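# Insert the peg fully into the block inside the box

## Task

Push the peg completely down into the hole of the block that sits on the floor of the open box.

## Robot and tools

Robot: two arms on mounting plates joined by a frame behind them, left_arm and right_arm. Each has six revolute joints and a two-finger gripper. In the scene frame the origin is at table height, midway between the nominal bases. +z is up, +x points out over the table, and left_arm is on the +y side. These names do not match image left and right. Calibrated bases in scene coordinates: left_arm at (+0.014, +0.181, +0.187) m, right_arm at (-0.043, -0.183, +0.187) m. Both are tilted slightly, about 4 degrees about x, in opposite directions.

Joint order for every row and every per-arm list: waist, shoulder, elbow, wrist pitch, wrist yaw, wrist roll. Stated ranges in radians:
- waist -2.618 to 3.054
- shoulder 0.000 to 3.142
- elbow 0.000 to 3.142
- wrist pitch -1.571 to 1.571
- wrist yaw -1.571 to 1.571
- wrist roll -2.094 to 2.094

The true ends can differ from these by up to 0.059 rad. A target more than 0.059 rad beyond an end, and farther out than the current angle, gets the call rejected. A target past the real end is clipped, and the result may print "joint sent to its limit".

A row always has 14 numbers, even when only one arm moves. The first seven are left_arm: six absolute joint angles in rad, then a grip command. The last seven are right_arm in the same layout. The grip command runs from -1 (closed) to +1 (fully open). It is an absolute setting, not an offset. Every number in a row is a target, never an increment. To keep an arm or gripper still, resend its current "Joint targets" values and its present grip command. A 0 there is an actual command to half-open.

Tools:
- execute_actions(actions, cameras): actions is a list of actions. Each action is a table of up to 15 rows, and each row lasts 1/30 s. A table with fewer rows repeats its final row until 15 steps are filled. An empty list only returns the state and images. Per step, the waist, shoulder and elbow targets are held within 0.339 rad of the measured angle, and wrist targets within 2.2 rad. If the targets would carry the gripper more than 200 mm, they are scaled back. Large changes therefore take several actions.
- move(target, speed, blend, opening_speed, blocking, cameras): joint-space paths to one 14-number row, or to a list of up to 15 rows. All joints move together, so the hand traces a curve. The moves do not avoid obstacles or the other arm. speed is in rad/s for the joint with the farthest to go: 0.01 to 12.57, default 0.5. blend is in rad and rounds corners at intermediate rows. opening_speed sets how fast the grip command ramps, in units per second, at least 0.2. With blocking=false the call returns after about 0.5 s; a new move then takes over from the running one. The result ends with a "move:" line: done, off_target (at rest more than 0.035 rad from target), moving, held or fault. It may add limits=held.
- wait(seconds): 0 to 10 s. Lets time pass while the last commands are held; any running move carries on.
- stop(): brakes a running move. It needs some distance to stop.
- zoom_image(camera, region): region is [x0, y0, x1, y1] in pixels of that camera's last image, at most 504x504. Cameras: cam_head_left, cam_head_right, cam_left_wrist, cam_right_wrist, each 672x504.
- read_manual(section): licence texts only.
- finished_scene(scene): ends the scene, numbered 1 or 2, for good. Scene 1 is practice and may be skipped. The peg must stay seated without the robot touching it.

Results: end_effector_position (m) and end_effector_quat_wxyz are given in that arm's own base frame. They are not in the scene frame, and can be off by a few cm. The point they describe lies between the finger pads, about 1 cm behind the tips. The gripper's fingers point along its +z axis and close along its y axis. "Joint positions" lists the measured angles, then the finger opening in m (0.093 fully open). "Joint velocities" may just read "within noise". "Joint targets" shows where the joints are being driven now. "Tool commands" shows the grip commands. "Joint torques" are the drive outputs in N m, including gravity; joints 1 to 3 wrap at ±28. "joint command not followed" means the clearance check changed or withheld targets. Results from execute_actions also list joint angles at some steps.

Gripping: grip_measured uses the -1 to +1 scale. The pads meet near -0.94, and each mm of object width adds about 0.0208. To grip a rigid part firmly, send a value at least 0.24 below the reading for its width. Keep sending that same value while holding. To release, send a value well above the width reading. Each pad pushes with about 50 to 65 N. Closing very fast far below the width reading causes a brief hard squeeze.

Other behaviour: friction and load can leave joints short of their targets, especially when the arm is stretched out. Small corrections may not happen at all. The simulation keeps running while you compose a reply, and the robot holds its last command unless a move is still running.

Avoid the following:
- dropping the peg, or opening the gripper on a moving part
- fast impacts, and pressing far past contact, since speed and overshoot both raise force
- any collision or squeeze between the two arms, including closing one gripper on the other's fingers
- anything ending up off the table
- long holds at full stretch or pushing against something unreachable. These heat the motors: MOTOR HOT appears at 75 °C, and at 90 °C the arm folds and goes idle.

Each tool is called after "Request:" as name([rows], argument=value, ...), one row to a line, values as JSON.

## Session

Request:
execute_actions(actions=[])

Scene clock: 0.00 s.
left_arm: end_effector_position=(+0.3914, +0.0426, +0.0756) grip_measured=+1.000 end_effector_quat_wxyz=(+0.551, -0.064, +0.827, +0.094) | right_arm: end_effector_position=(+0.3717, -0.0222, +0.0974) grip_measured=+1.000 end_effector_quat_wxyz=(+0.587, +0.078, +0.803, -0.067)
Joint positions: left_arm=[0.018 1.617 0.392 0.832 -0.211 0.005 0.093] | right_arm=[0.054 1.489 0.296 0.877 0.253 0.064 0.093]
Joint velocities: within noise
Joint torques (N m): no reading
Heat: left arm: 29 °C; right arm: 29 °C.
Joint targets: left_arm=[0.018 1.610 0.400 0.834 -0.212 0.006] | right_arm=[0.054 1.481 0.307 0.888 0.253 0.064]
Tool commands: left_gripper/opening=+1.0 right_gripper/opening=+1.0

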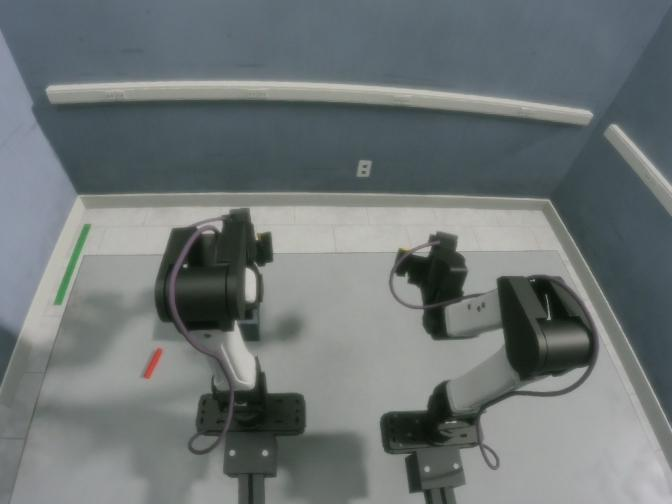

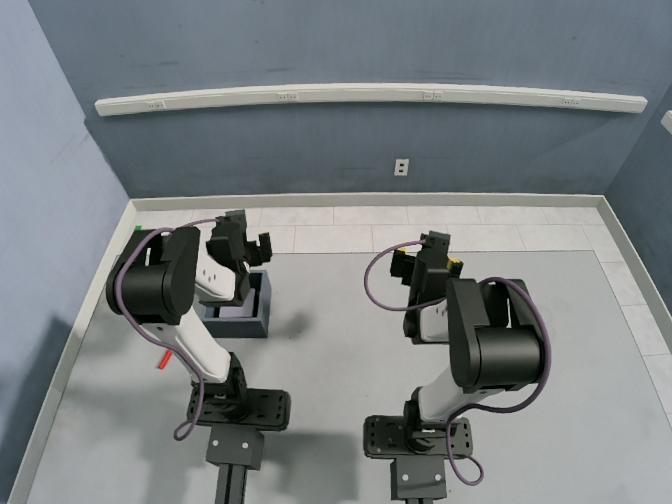

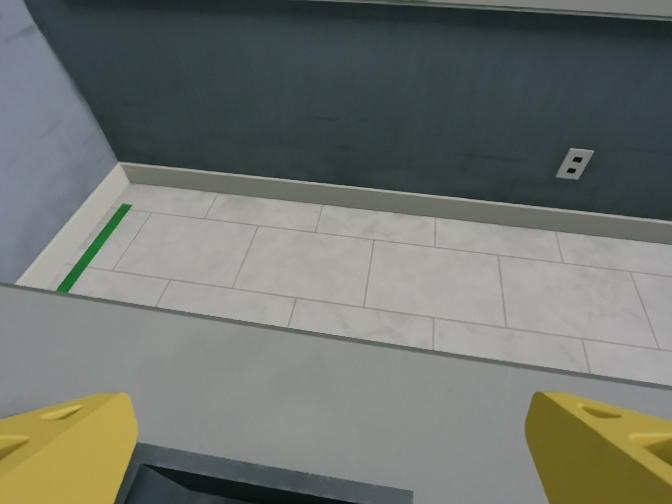

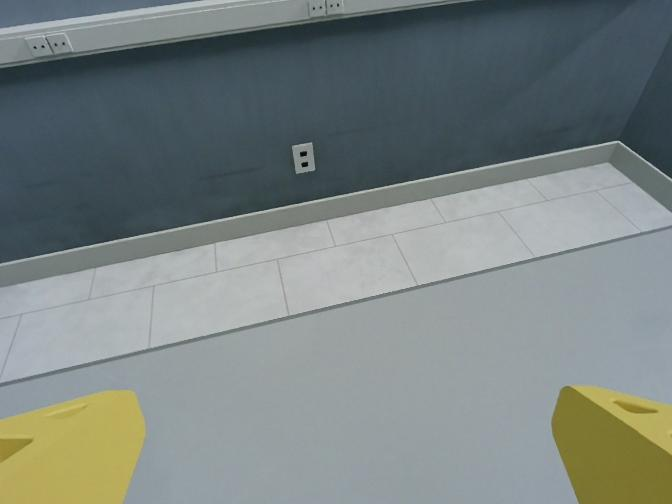

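Request:
move(target=[0.16,2.097,1.661,-1.135,0,0,1, 0.054,1.481,0.307,0.888,0.253,0.064,1], speed=1.5, cameras=["cam_left_wrist","cam_head_left"])

Request:
move(target=[1.08,2.097,1.661,-1.135,0,0,1, 0.054,1.481,0.307,0.888,0.253,0.064,1], speed=1.5, cameras=["cam_left_wrist","cam_head_left"])

Scene clock: 23.27 s.
left_arm: end_effector_position=(+0.3894, +0.0615, +0.0507) grip_measured=+1.000 end_effector_quat_wxyz=(-0.001, -0.074, +0.997, +0.004) | right_arm: end_effector_position=(+0.3717, -0.0222, +0.0974) grip_measured=+1.000 end_effector_quat_wxyz=(+0.587, +0.078, +0.803, -0.067)
Joint positions: left_arm=[0.153 2.076 1.63 -1.127 -0.007 0.005 0.093] | right_arm=[0.054 1.489 0.296 0.877 0.253 0.064 0.093]
Joint torques (N m): left_arm=[0.09 -6.82 8.18 0.13 0.1 -0.11] | right_arm=[0.55 -4.93 7.38 1.99 0.05 0.02]
Heat: left arm: 31 °C; right arm: 31 °C.
Joint targets: left_arm=[0.160 2.097 1.661 -1.135 0.000 0.000] | right_arm=[0.054 1.481 0.307 0.888 0.253 0.064]
move: done
Images, in order (width x height): cam_head_left 672x504, cam_left_wrist 672x504.

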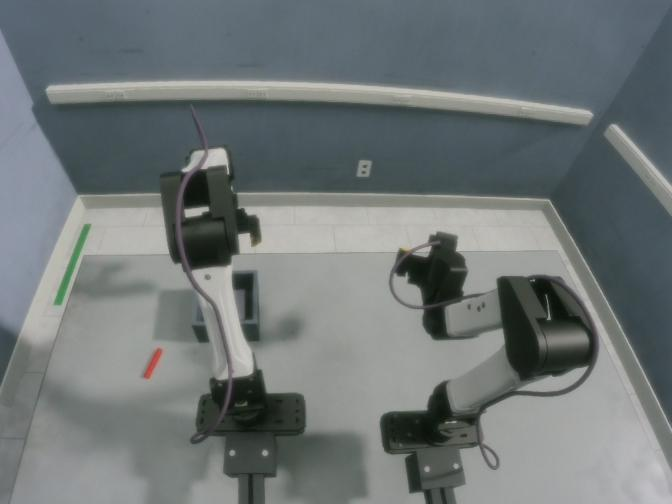

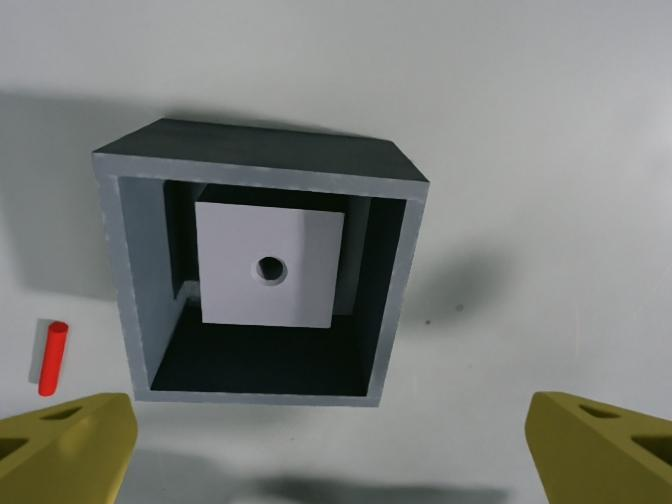

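Scene clock: 24.60 s.
left_arm: end_effector_position=(+0.1832, +0.3490, +0.0507) grip_measured=+1.000 end_effector_quat_wxyz=(-0.002, -0.515, +0.857, +0.001) | right_arm: end_effector_position=(+0.3717, -0.0222, +0.0974) grip_measured=+1.000 end_effector_quat_wxyz=(+0.587, +0.078, +0.803, -0.067)
Joint positions: left_arm=[1.086 2.076 1.63 -1.127 -0.003 0.005 0.093] | right_arm=[0.054 1.489 0.296 0.877 0.253 0.064 0.093]
Joint torques (N m): left_arm=[-0.44 -7.02 8.06 0.04 0.03 -0.11] | right_arm=[0.64 -4.92 7.38 1.97 0.07 0]
Heat: left arm: 31 °C; right arm: 31 °C.
Joint targets: left_arm=[1.080 2.097 1.661 -1.135 0.000 0.000] | right_arm=[0.054 1.481 0.307 0.888 0.253 0.064]
move: done
Images, in order (width x height): cam_head_left 672x504, cam_left_wrist 672x504.

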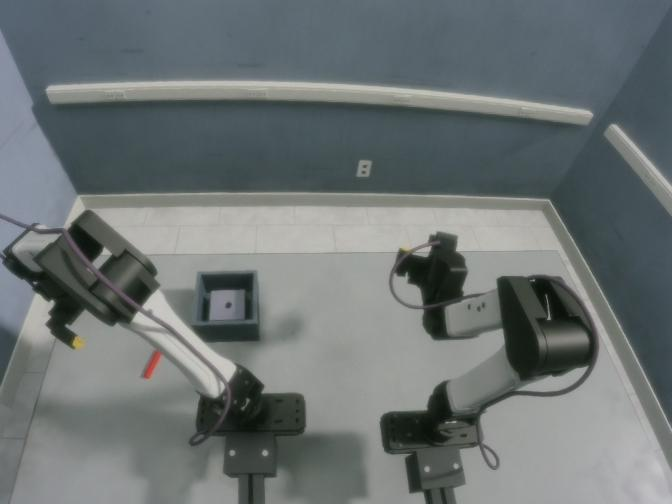

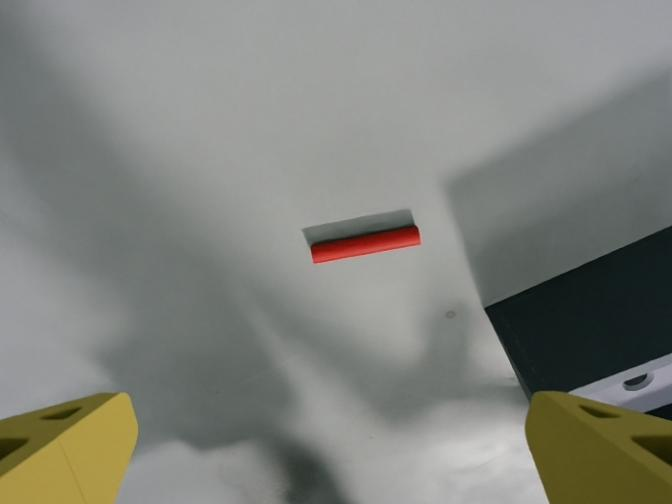

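Request:
move(target=[1.505,2.46,1.245,-0.615,0.905,2.0,0.2, 0.054,1.481,0.307,0.888,0.253,0.064,1], speed=1.5, cameras=["cam_left_wrist"])

Scene clock: 49.77 s.
left_arm: end_effector_position=(+0.1535, +0.3147, -0.0960) grip_measured=+0.202 end_effector_quat_wxyz=(+0.441, +0.164, +0.881, -0.036) | right_arm: end_effector_position=(+0.3717, -0.0222, +0.0974) grip_measured=+1.000 end_effector_quat_wxyz=(+0.587, +0.078, +0.803, -0.067)
Joint positions: left_arm=[1.501 2.442 1.251 -0.627 0.893 1.988 0.055] | right_arm=[0.054 1.489 0.296 0.877 0.253 0.064 0.093]
Joint torques (N m): left_arm=[0.76 -6.98 2.03 -0.29 0.72 0.05] | right_arm=[0.5 -5.03 7.38 1.98 0.06 0.02]
Heat: left arm: 33 °C; right arm: 32 °C.
Joint targets: left_arm=[1.505 2.460 1.245 -0.615 0.905 2.000] | right_arm=[0.054 1.481 0.307 0.888 0.253 0.064]
move: done
Images, in order (width x height): cam_left_wrist 672x504.

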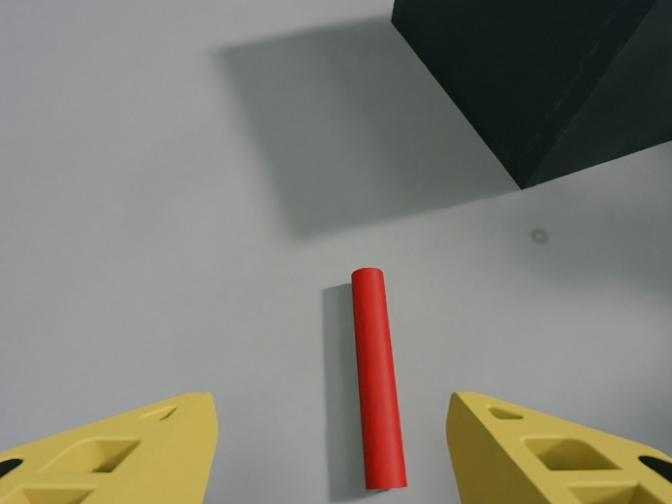

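Request:
move([
  [1.526,2.448,1.184,-0.59,0.905,2.0,0.2, 0.054,1.481,0.307,0.888,0.253,0.064,1],
  [1.526,2.592,1.236,-0.485,0.905,2.0,0.2, 0.054,1.481,0.307,0.888,0.253,0.064,1],
], speed=[0.3,0.25], cameras=["cam_left_wrist"])

Scene clock: 80.67 s.
left_arm: end_effector_position=(+0.1465, +0.2976, -0.1431) grip_measured=+0.202 end_effector_quat_wxyz=(+0.445, +0.148, +0.882, -0.045) | right_arm: end_effector_position=(+0.3717, -0.0222, +0.0974) grip_measured=+1.000 end_effector_quat_wxyz=(+0.587, +0.078, +0.803, -0.067)
Joint positions: left_arm=[1.521 2.574 1.221 -0.497 0.896 1.989 0.055] | right_arm=[0.054 1.489 0.296 0.877 0.253 0.064 0.093]
Joint torques (N m): left_arm=[0.79 -6.68 2.97 -0.33 0.68 0.06] | right_arm=[0.47 -5.09 7.21 1.96 0.04 0.02]
Heat: left arm: 35 °C; right arm: 33 °C.
Joint targets: left_arm=[1.526 2.592 1.236 -0.485 0.905 2.000] | right_arm=[0.054 1.481 0.307 0.888 0.253 0.064]
move: done
Images, in order (width x height): cam_left_wrist 672x504.

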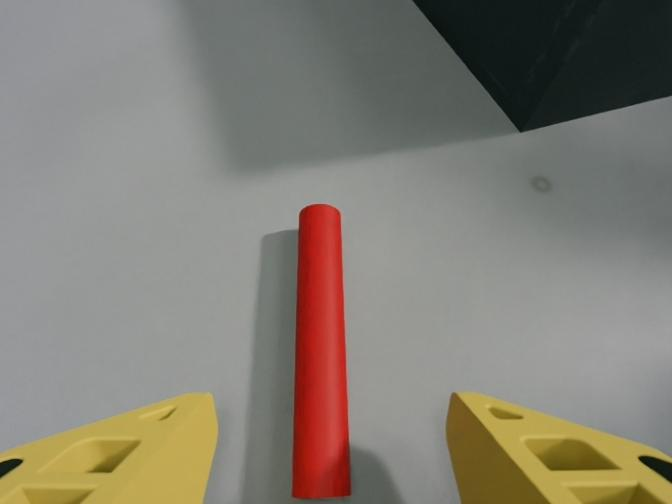

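Request:
move(target=[1.526,2.619,1.246,-0.468,0.905,2.0,0.2, 0.054,1.481,0.307,0.888,0.253,0.064,1], speed=0.1, cameras=["cam_left_wrist"])

Scene clock: 90.43 s.
left_arm: end_effector_position=(+0.1466, +0.2984, -0.1503) grip_measured=+0.202 end_effector_quat_wxyz=(+0.445, +0.149, +0.882, -0.044) | right_arm: end_effector_position=(+0.3717, -0.0222, +0.0974) grip_measured=+1.000 end_effector_quat_wxyz=(+0.587, +0.078, +0.803, -0.067)
Joint positions: left_arm=[1.521 2.599 1.231 -0.48 0.896 1.989 0.055] | right_arm=[0.054 1.489 0.296 0.877 0.253 0.064 0.093]
Joint torques (N m): left_arm=[0.79 -6.57 2.86 -0.35 0.67 0.07] | right_arm=[0.46 -5.04 7.35 2 0.06 0.02]
Heat: left arm: 35 °C; right arm: 33 °C.
Joint targets: left_arm=[1.526 2.619 1.246 -0.468 0.905 2.000] | right_arm=[0.054 1.481 0.307 0.888 0.253 0.064]
move: done
Images, in order (width x height): cam_left_wrist 672x504.

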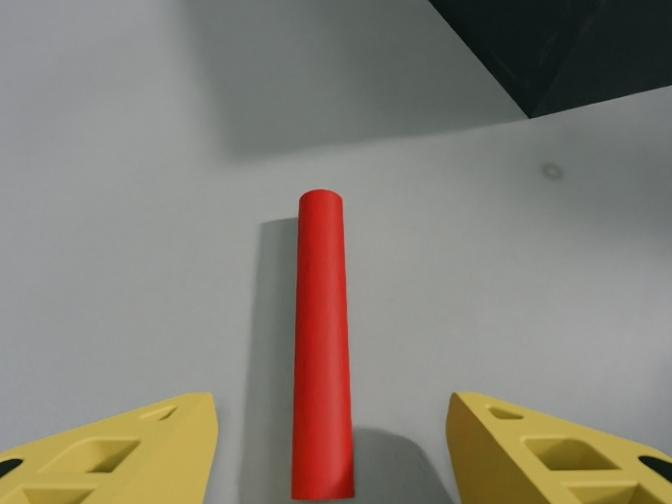

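Request:
move(target=[1.526,2.643,1.255,-0.453,0.905,2.0,0.2, 0.054,1.481,0.307,0.888,0.253,0.064,1], speed=0.08, cameras=["cam_left_wrist"])

Scene clock: 94.10 s.
left_arm: end_effector_position=(+0.1466, +0.2987, -0.1540) grip_measured=+0.202 end_effector_quat_wxyz=(+0.449, +0.146, +0.880, -0.043) | right_arm: end_effector_position=(+0.3717, -0.0222, +0.0974) grip_measured=+1.000 end_effector_quat_wxyz=(+0.587, +0.078, +0.803, -0.067)
Joint positions: left_arm=[1.524 2.617 1.239 -0.473 0.907 1.991 0.055] | right_arm=[0.054 1.489 0.296 0.877 0.253 0.064 0.093]
Joint torques (N m): left_arm=[0.55 -6.12 2.84 -0.25 0.54 0.03] | right_arm=[0.49 -5.15 7.36 2 0.08 0.03]
Heat: left arm: 35 °C; right arm: 34 °C.
Joint targets: left_arm=[1.526 2.643 1.255 -0.453 0.905 2.000] | right_arm=[0.054 1.481 0.307 0.888 0.253 0.064]
move: done
Images, in order (width x height): cam_left_wrist 672x504.

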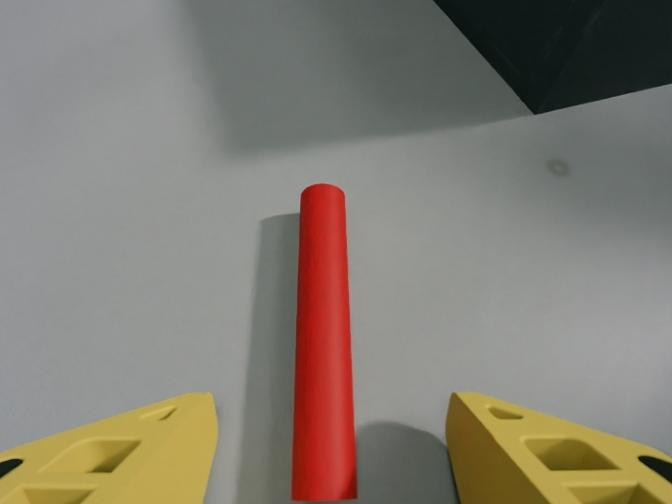

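Request:
move(target=[1.526,2.630,1.249,-0.463,0.905,2.0,-1, 0.054,1.481,0.307,0.888,0.253,0.064,1], opening_speed=0.8, cameras=["cam_left_wrist"])

Scene clock: 98.57 s.
left_arm: end_effector_position=(+0.1468, +0.3018, -0.1541) grip_measured=-0.805 end_effector_quat_wxyz=(+0.449, +0.149, +0.880, -0.037) | right_arm: end_effector_position=(+0.3717, -0.0222, +0.0974) grip_measured=+1.000 end_effector_quat_wxyz=(+0.587, +0.078, +0.803, -0.067)
Joint positions: left_arm=[1.524 2.617 1.243 -0.464 0.907 1.992 0.007] | right_arm=[0.054 1.489 0.296 0.877 0.253 0.064 0.093]
Joint torques (N m): left_arm=[0.54 -7.25 2.11 -0.44 0.55 0.03] | right_arm=[0.49 -5 7.3 2.01 0.03 0.05]
Heat: left arm: 35 °C; right arm: 34 °C.
Joint targets: left_arm=[1.526 2.630 1.249 -0.463 0.905 2.000] | right_arm=[0.054 1.481 0.307 0.888 0.253 0.064]
move: done
Images, in order (width x height): cam_left_wrist 672x504.

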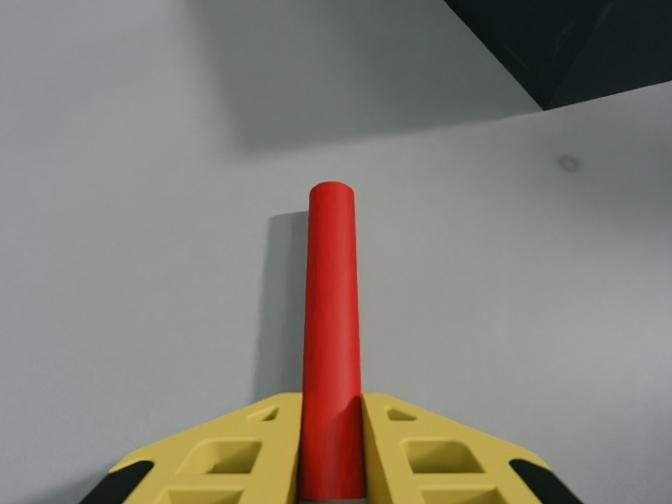

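Request:
move([
  [1.526,2.33,1.15,-0.65,0.905,2.0,-1, 0.054,1.481,0.307,0.888,0.253,0.064,1],
  [0.7,1.7,1.0,-0.87,0.1,1.8,-1, 0.054,1.481,0.307,0.888,0.253,0.064,1],
  [-0.08,1.97,1.08,-0.655,-0.70,1.555,-1, 0.054,1.481,0.307,0.888,0.253,0.064,1],
], speed=[0.6,1.3,1.0], blend=0.15, cameras=["cam_left_wrist","cam_head_right"])

Scene clock: 124.73 s.
left_arm: end_effector_position=(+0.3264, +0.0811, +0.0001) grip_measured=-0.821 end_effector_quat_wxyz=(-0.227, +0.689, +0.640, +0.251) | right_arm: end_effector_position=(+0.3717, -0.0222, +0.0974) grip_measured=+1.000 end_effector_quat_wxyz=(+0.587, +0.078, +0.803, -0.067)
Joint positions: left_arm=[-0.081 1.953 1.053 -0.667 -0.691 1.565 0.006] | right_arm=[0.054 1.489 0.296 0.877 0.253 0.064 0.093]
Joint torques (N m): left_arm=[-0.17 -5.27 6.82 0.37 -0.53 -0.15] | right_arm=[0.42 -5.05 7.35 2.01 0.03 0.05]
Heat: left arm: 36 °C; right arm: 35 °C.
Joint targets: left_arm=[-0.080 1.970 1.080 -0.655 -0.700 1.555] | right_arm=[0.054 1.481 0.307 0.888 0.253 0.064]
move: done
Images, in order (width x height): cam_head_right 672x504, cam_left_wrist 672x504.

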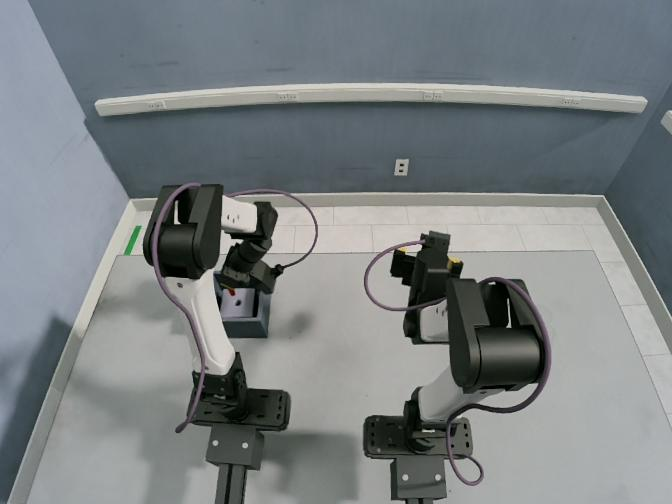

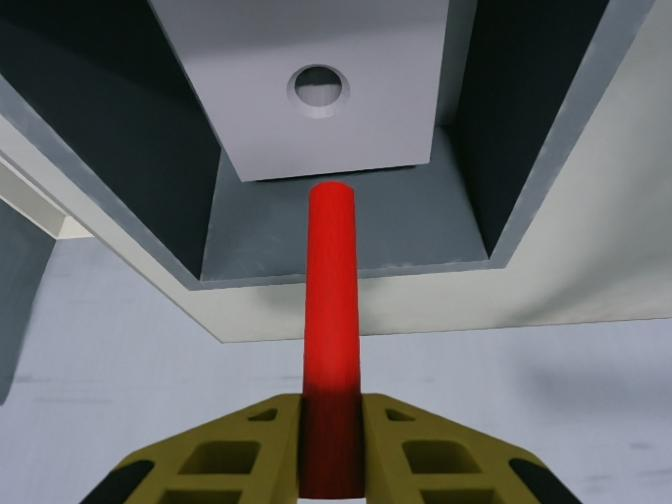

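Request:
move(target=[-0.094,2.078,1.019,-0.521,-0.70,1.555,-1, 0.054,1.481,0.307,0.888,0.253,0.064,1], speed=0.2, cameras=["cam_left_wrist"])

Scene clock: 138.40 s.
left_arm: end_effector_position=(+0.3294, +0.0795, -0.0377) grip_measured=-0.821 end_effector_quat_wxyz=(-0.228, +0.691, +0.638, +0.251) | right_arm: end_effector_position=(+0.3717, -0.0222, +0.0974) grip_measured=+1.000 end_effector_quat_wxyz=(+0.587, +0.078, +0.803, -0.067)
Joint positions: left_arm=[-0.086 2.062 1.026 -0.533 -0.693 1.564 0.006] | right_arm=[0.054 1.489 0.296 0.877 0.253 0.064 0.093]
Joint torques (N m): left_arm=[-0.87 -5.75 3.44 0.35 -0.52 -0.14] | right_arm=[0.61 -5.07 7.24 2.02 0.04 0.05]
Heat: left arm: 35 °C; right arm: 35 °C.
Joint targets: left_arm=[-0.094 2.078 1.019 -0.521 -0.700 1.555] | right_arm=[0.054 1.481 0.307 0.888 0.253 0.064]
move: done
Images, in order (width x height): cam_left_wrist 672x504.

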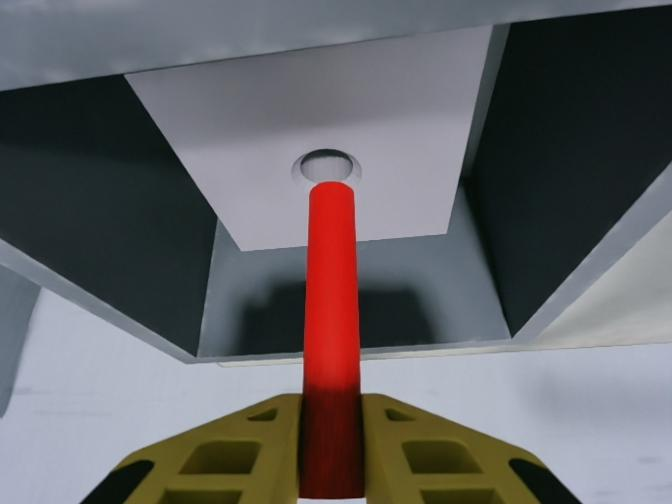

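Request:
move(target=[-0.094,2.098,1.013,-0.495,-0.70,1.555,-1, 0.054,1.481,0.307,0.888,0.253,0.064,1], speed=0.1, cameras=["cam_left_wrist"])

Scene clock: 148.97 s.
left_arm: end_effector_position=(+0.3320, +0.0793, -0.0428) grip_measured=-0.821 end_effector_quat_wxyz=(-0.225, +0.690, +0.639, +0.254) | right_arm: end_effector_position=(+0.3717, -0.0222, +0.0974) grip_measured=+1.000 end_effector_quat_wxyz=(+0.587, +0.078, +0.803, -0.067)
Joint positions: left_arm=[-0.086 2.08 1.026 -0.507 -0.693 1.564 0.006] | right_arm=[0.054 1.489 0.296 0.877 0.253 0.064 0.093]
Joint torques (N m): left_arm=[-0.95 -5.6 2.85 0.35 -0.51 -0.15] | right_arm=[0.61 -5.05 7.34 2 0.07 0.03]
Heat: left arm: 35 °C; right arm: 36 °C.
Joint targets: left_arm=[-0.094 2.098 1.013 -0.495 -0.700 1.555] | right_arm=[0.054 1.481 0.307 0.888 0.253 0.064]
move: done
Images, in order (width x height): cam_left_wrist 672x504.

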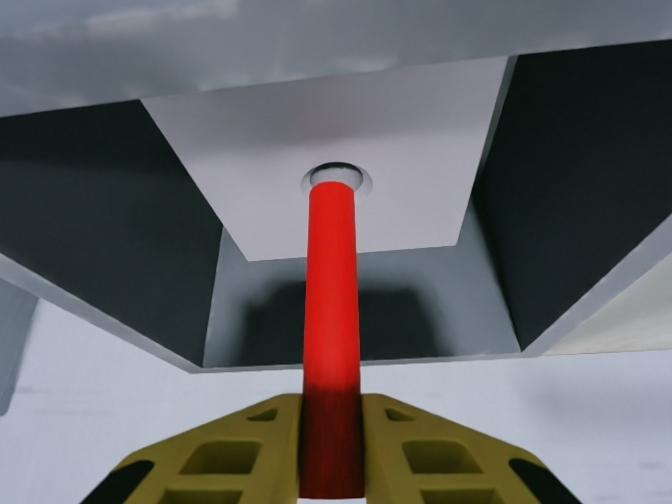

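Request:
move(target=[-0.094,2.118,0.998,-0.469,-0.70,1.555,-1, 0.054,1.481,0.307,0.888,0.253,0.064,1], speed=0.1, cameras=["cam_left_wrist"])

Scene clock: 154.40 s.
left_arm: end_effector_position=(+0.3268, +0.0804, -0.0504) grip_measured=-0.821 end_effector_quat_wxyz=(-0.231, +0.691, +0.637, +0.252) | right_arm: end_effector_position=(+0.3717, -0.0222, +0.0974) grip_measured=+1.000 end_effector_quat_wxyz=(+0.587, +0.078, +0.803, -0.067)
Joint positions: left_arm=[-0.086 2.096 1.008 -0.485 -0.697 1.564 0.006] | right_arm=[0.054 1.489 0.296 0.877 0.253 0.064 0.093]
Joint torques (N m): left_arm=[-0.91 -5.27 2.97 0.4 -0.47 -0.16] | right_arm=[0.5 -5.08 7.32 2.01 0.05 0.03]
Heat: left arm: 34 °C; right arm: 36 °C.
Joint targets: left_arm=[-0.094 2.118 0.998 -0.469 -0.700 1.555] | right_arm=[0.054 1.481 0.307 0.888 0.253 0.064]
move: done
Images, in order (width x height): cam_left_wrist 672x504.

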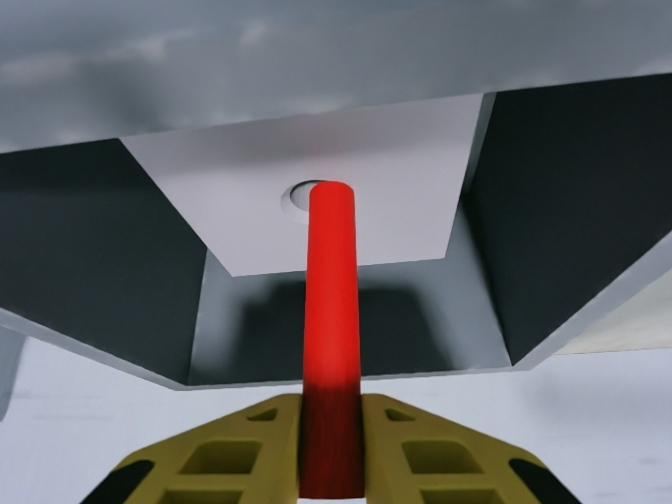

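Request:
move(target=[-0.070,2.106,1.050,-0.522,-0.70,1.555,-1, 0.054,1.481,0.307,0.888,0.253,0.064,1], speed=0.1, cameras=["cam_left_wrist"])

Scene clock: 164.10 s.
left_arm: end_effector_position=(+0.3279, +0.0832, -0.0471) grip_measured=-0.821 end_effector_quat_wxyz=(-0.235, +0.689, +0.639, +0.248) | right_arm: end_effector_position=(+0.3717, -0.0222, +0.0974) grip_measured=+1.000 end_effector_quat_wxyz=(+0.587, +0.078, +0.803, -0.067)
Joint positions: left_arm=[-0.077 2.096 1.028 -0.514 -0.698 1.564 0.006] | right_arm=[0.054 1.489 0.296 0.877 0.253 0.064 0.093]
Joint torques (N m): left_arm=[0.29 -6.3 5.81 0.11 -0.46 -0.14] | right_arm=[0.43 -5.08 7.21 2 0.08 0.04]
Heat: left arm: 34 °C; right arm: 36 °C.
Joint targets: left_arm=[-0.070 2.106 1.050 -0.522 -0.700 1.555] | right_arm=[0.054 1.481 0.307 0.888 0.253 0.064]
move: done
Images, in order (width x height): cam_left_wrist 672x504.

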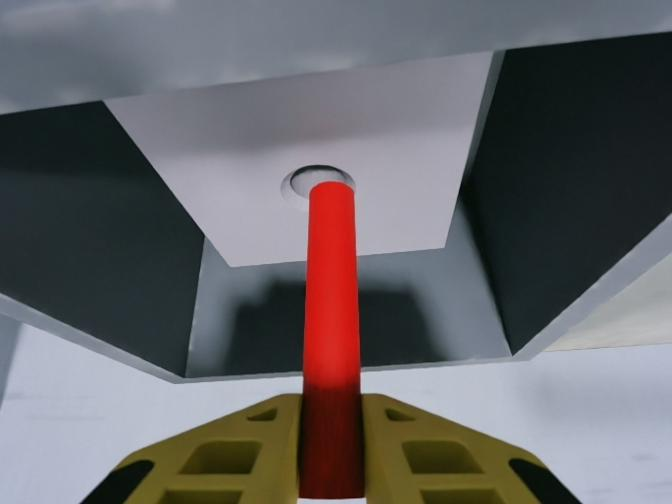

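Request:
move(target=[-0.070,2.106,1.050,-0.484,-0.70,1.555,-1, 0.054,1.481,0.307,0.888,0.253,0.064,1], speed=0.1, cameras=["cam_left_wrist"])

Scene clock: 171.23 s.
left_arm: end_effector_position=(+0.3315, +0.0830, -0.0471) grip_measured=-0.821 end_effector_quat_wxyz=(-0.229, +0.687, +0.641, +0.254) | right_arm: end_effector_position=(+0.3717, -0.0222, +0.0974) grip_measured=+1.000 end_effector_quat_wxyz=(+0.587, +0.078, +0.803, -0.067)
Joint positions: left_arm=[-0.077 2.096 1.028 -0.496 -0.698 1.564 0.006] | right_arm=[0.054 1.489 0.296 0.877 0.253 0.064 0.093]
Joint torques (N m): left_arm=[0.27 -6.37 5.86 0.36 -0.46 -0.14] | right_arm=[0.51 -5.09 7.31 1.99 0.05 0.05]
Heat: left arm: 34 °C; right arm: 36 °C.
Joint targets: left_arm=[-0.070 2.106 1.050 -0.484 -0.700 1.555] | right_arm=[0.054 1.481 0.307 0.888 0.253 0.064]
move: done
Images, in order (width x height): cam_left_wrist 672x504.

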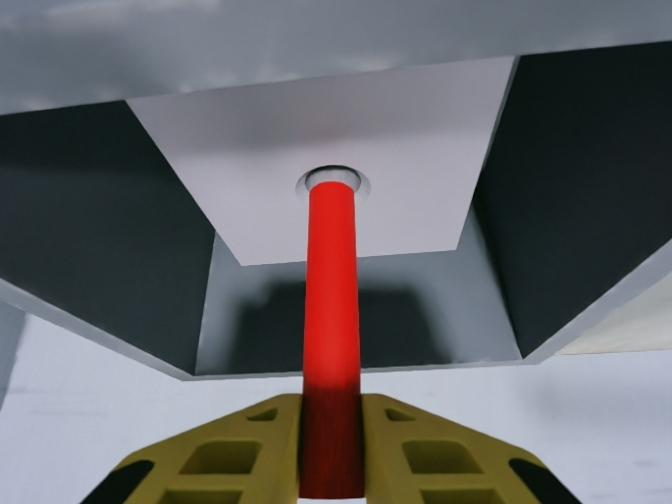

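Request:
move(target=[-0.070,2.133,1.050,-0.466,-0.70,1.555,-1, 0.054,1.481,0.307,0.888,0.253,0.064,1], speed=0.08, cameras=["cam_left_wrist"])

Scene clock: 176.80 s.
left_arm: end_effector_position=(+0.3321, +0.0829, -0.0527) grip_measured=-0.821 end_effector_quat_wxyz=(-0.230, +0.687, +0.641, +0.253) | right_arm: end_effector_position=(+0.3717, -0.0222, +0.0974) grip_measured=+1.000 end_effector_quat_wxyz=(+0.587, +0.078, +0.803, -0.067)
Joint positions: left_arm=[-0.077 2.115 1.028 -0.478 -0.698 1.564 0.006] | right_arm=[0.054 1.489 0.296 0.877 0.253 0.064 0.093]
Joint torques (N m): left_arm=[0.25 -5.68 5.78 0.35 -0.46 -0.15] | right_arm=[0.47 -5.05 7.25 2 0.07 0.06]
Heat: left arm: 34 °C; right arm: 37 °C.
Joint targets: left_arm=[-0.070 2.133 1.050 -0.466 -0.700 1.555] | right_arm=[0.054 1.481 0.307 0.888 0.253 0.064]
move: done
Images, in order (width x height): cam_left_wrist 672x504.

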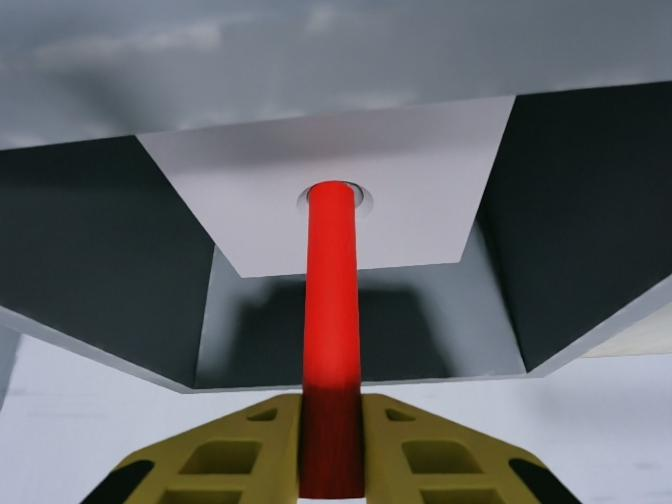

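Request:
move(target=[-0.070,2.161,1.050,-0.447,-0.70,1.555,-1, 0.054,1.481,0.307,0.888,0.253,0.064,1], speed=0.08, cameras=["cam_left_wrist"])

Scene clock: 180.57 s.
left_arm: end_effector_position=(+0.3313, +0.0831, -0.0610) grip_measured=-0.821 end_effector_quat_wxyz=(-0.233, +0.688, +0.640, +0.251) | right_arm: end_effector_position=(+0.3717, -0.0222, +0.0974) grip_measured=+1.000 end_effector_quat_wxyz=(+0.587, +0.078, +0.803, -0.067)
Joint positions: left_arm=[-0.077 2.143 1.028 -0.459 -0.699 1.564 0.006] | right_arm=[0.054 1.489 0.296 0.877 0.253 0.064 0.093]
Joint torques (N m): left_arm=[0.27 -5.81 5.63 0.34 -0.44 -0.14] | right_arm=[0.49 -5.08 7.42 1.96 0.06 0.07]
Heat: left arm: 34 °C; right arm: 37 °C.
Joint targets: left_arm=[-0.070 2.161 1.050 -0.447 -0.700 1.555] | right_arm=[0.054 1.481 0.307 0.888 0.253 0.064]
move: done
Images, in order (width x height): cam_left_wrist 672x504.

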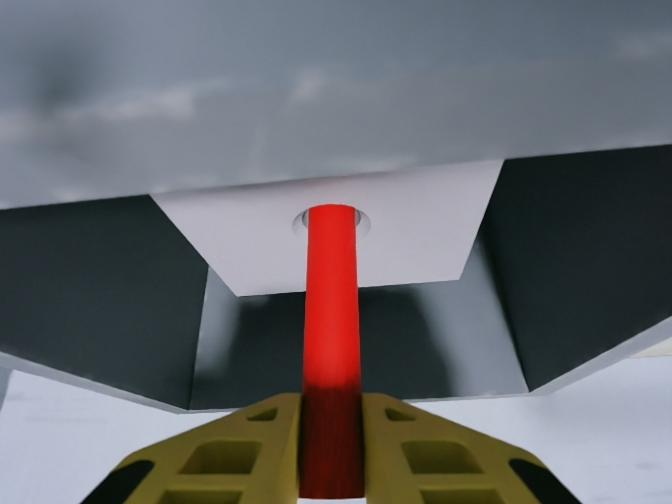

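Request:
move(target=[-0.070,2.186,1.050,-0.423,-0.70,1.555,-1, 0.054,1.481,0.307,0.888,0.253,0.064,1], speed=0.08, cameras=["cam_left_wrist"])

Scene clock: 184.40 s.
left_arm: end_effector_position=(+0.3315, +0.0833, -0.0683) grip_measured=-0.821 end_effector_quat_wxyz=(-0.234, +0.688, +0.640, +0.251) | right_arm: end_effector_position=(+0.3717, -0.0222, +0.0974) grip_measured=+1.000 end_effector_quat_wxyz=(+0.587, +0.078, +0.803, -0.067)
Joint positions: left_arm=[-0.077 2.167 1.028 -0.437 -0.701 1.564 0.006] | right_arm=[0.054 1.489 0.296 0.877 0.253 0.064 0.093]
Joint torques (N m): left_arm=[0.24 -5.75 5.5 0.36 -0.43 -0.14] | right_arm=[0.5 -5.15 7.27 1.98 0.08 0.03]
Heat: left arm: 34 °C; right arm: 37 °C.
Joint targets: left_arm=[-0.070 2.186 1.050 -0.423 -0.700 1.555] | right_arm=[0.054 1.481 0.307 0.888 0.253 0.064]
move: done
Images, in order (width x height): cam_left_wrist 672x504.

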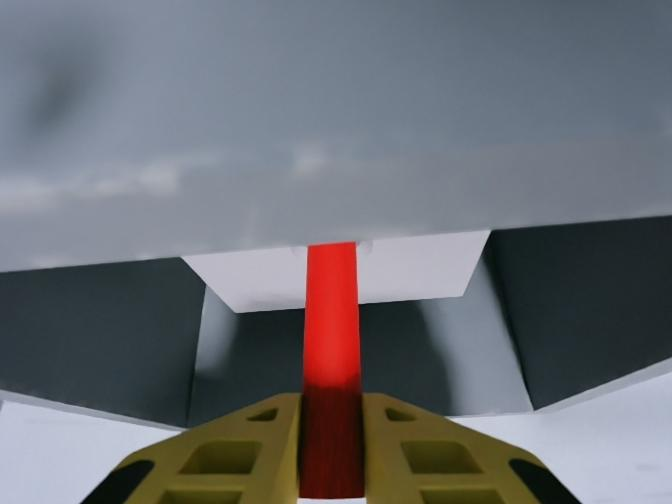

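Request:
move(target=[-0.070,2.186,1.050,-0.423,-0.70,1.555,-0.42, 0.054,1.481,0.307,0.888,0.253,0.064,1], opening_speed=0.3, cameras=["cam_left_wrist"])

Scene clock: 189.03 s.
left_arm: end_effector_position=(+0.3319, +0.0833, -0.0683) grip_measured=-0.422 end_effector_quat_wxyz=(-0.233, +0.687, +0.640, +0.252) | right_arm: end_effector_position=(+0.3717, -0.0222, +0.0974) grip_measured=+1.000 end_effector_quat_wxyz=(+0.587, +0.078, +0.803, -0.067)
Joint positions: left_arm=[-0.077 2.167 1.028 -0.435 -0.701 1.564 0.025] | right_arm=[0.054 1.489 0.296 0.877 0.253 0.064 0.093]
Joint torques (N m): left_arm=[0.25 -5.82 5.52 0.34 -0.42 -0.14] | right_arm=[0.53 -5.07 7.32 2 0.07 0.04]
Heat: left arm: 34 °C; right arm: 37 °C.
Joint targets: left_arm=[-0.070 2.186 1.050 -0.423 -0.700 1.555] | right_arm=[0.054 1.481 0.307 0.888 0.253 0.064]
move: done
Images, in order (width x height): cam_left_wrist 672x504.

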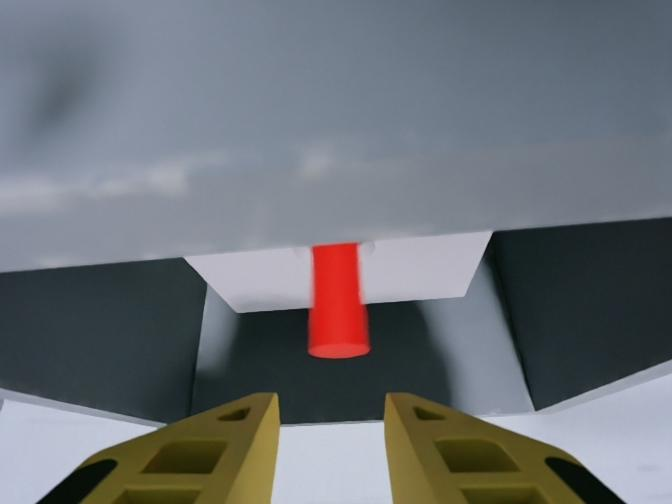

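Request:
move([
  [-0.070,2.08,1.050,-0.535,-0.70,1.555,-0.42, 0.054,1.481,0.307,0.888,0.253,0.064,1],
  [-0.080,1.93,1.07,-0.665,-0.70,1.555,-0.42, 0.054,1.481,0.307,0.888,0.253,0.064,1],
], speed=0.5, blend=0.05, cameras=["cam_left_wrist"])

Scene clock: 192.83 s.
left_arm: end_effector_position=(+0.3270, +0.0837, -0.0007) grip_measured=-0.422 end_effector_quat_wxyz=(-0.230, +0.686, +0.641, +0.255) | right_arm: end_effector_position=(+0.3717, -0.0222, +0.0974) grip_measured=+1.000 end_effector_quat_wxyz=(+0.587, +0.078, +0.803, -0.067)
Joint positions: left_arm=[-0.077 1.958 1.052 -0.657 -0.701 1.564 0.025] | right_arm=[0.054 1.489 0.296 0.877 0.253 0.064 0.093]
Joint torques (N m): left_arm=[-0.51 -8.98 6.17 0.13 -0.43 -0.14] | right_arm=[0.43 -5.07 7.47 1.99 0.07 0.04]
Heat: left arm: 35 °C; right arm: 37 °C.
Joint targets: left_arm=[-0.080 1.930 1.070 -0.665 -0.700 1.555] | right_arm=[0.054 1.481 0.307 0.888 0.253 0.064]
move: done
Images, in order (width x height): cam_left_wrist 672x504.

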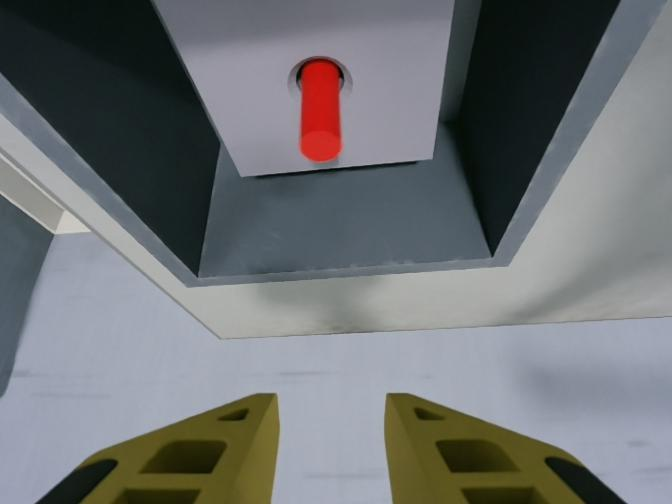

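Request:
finished_scene(scene=2)

The scene is finished: the task was done.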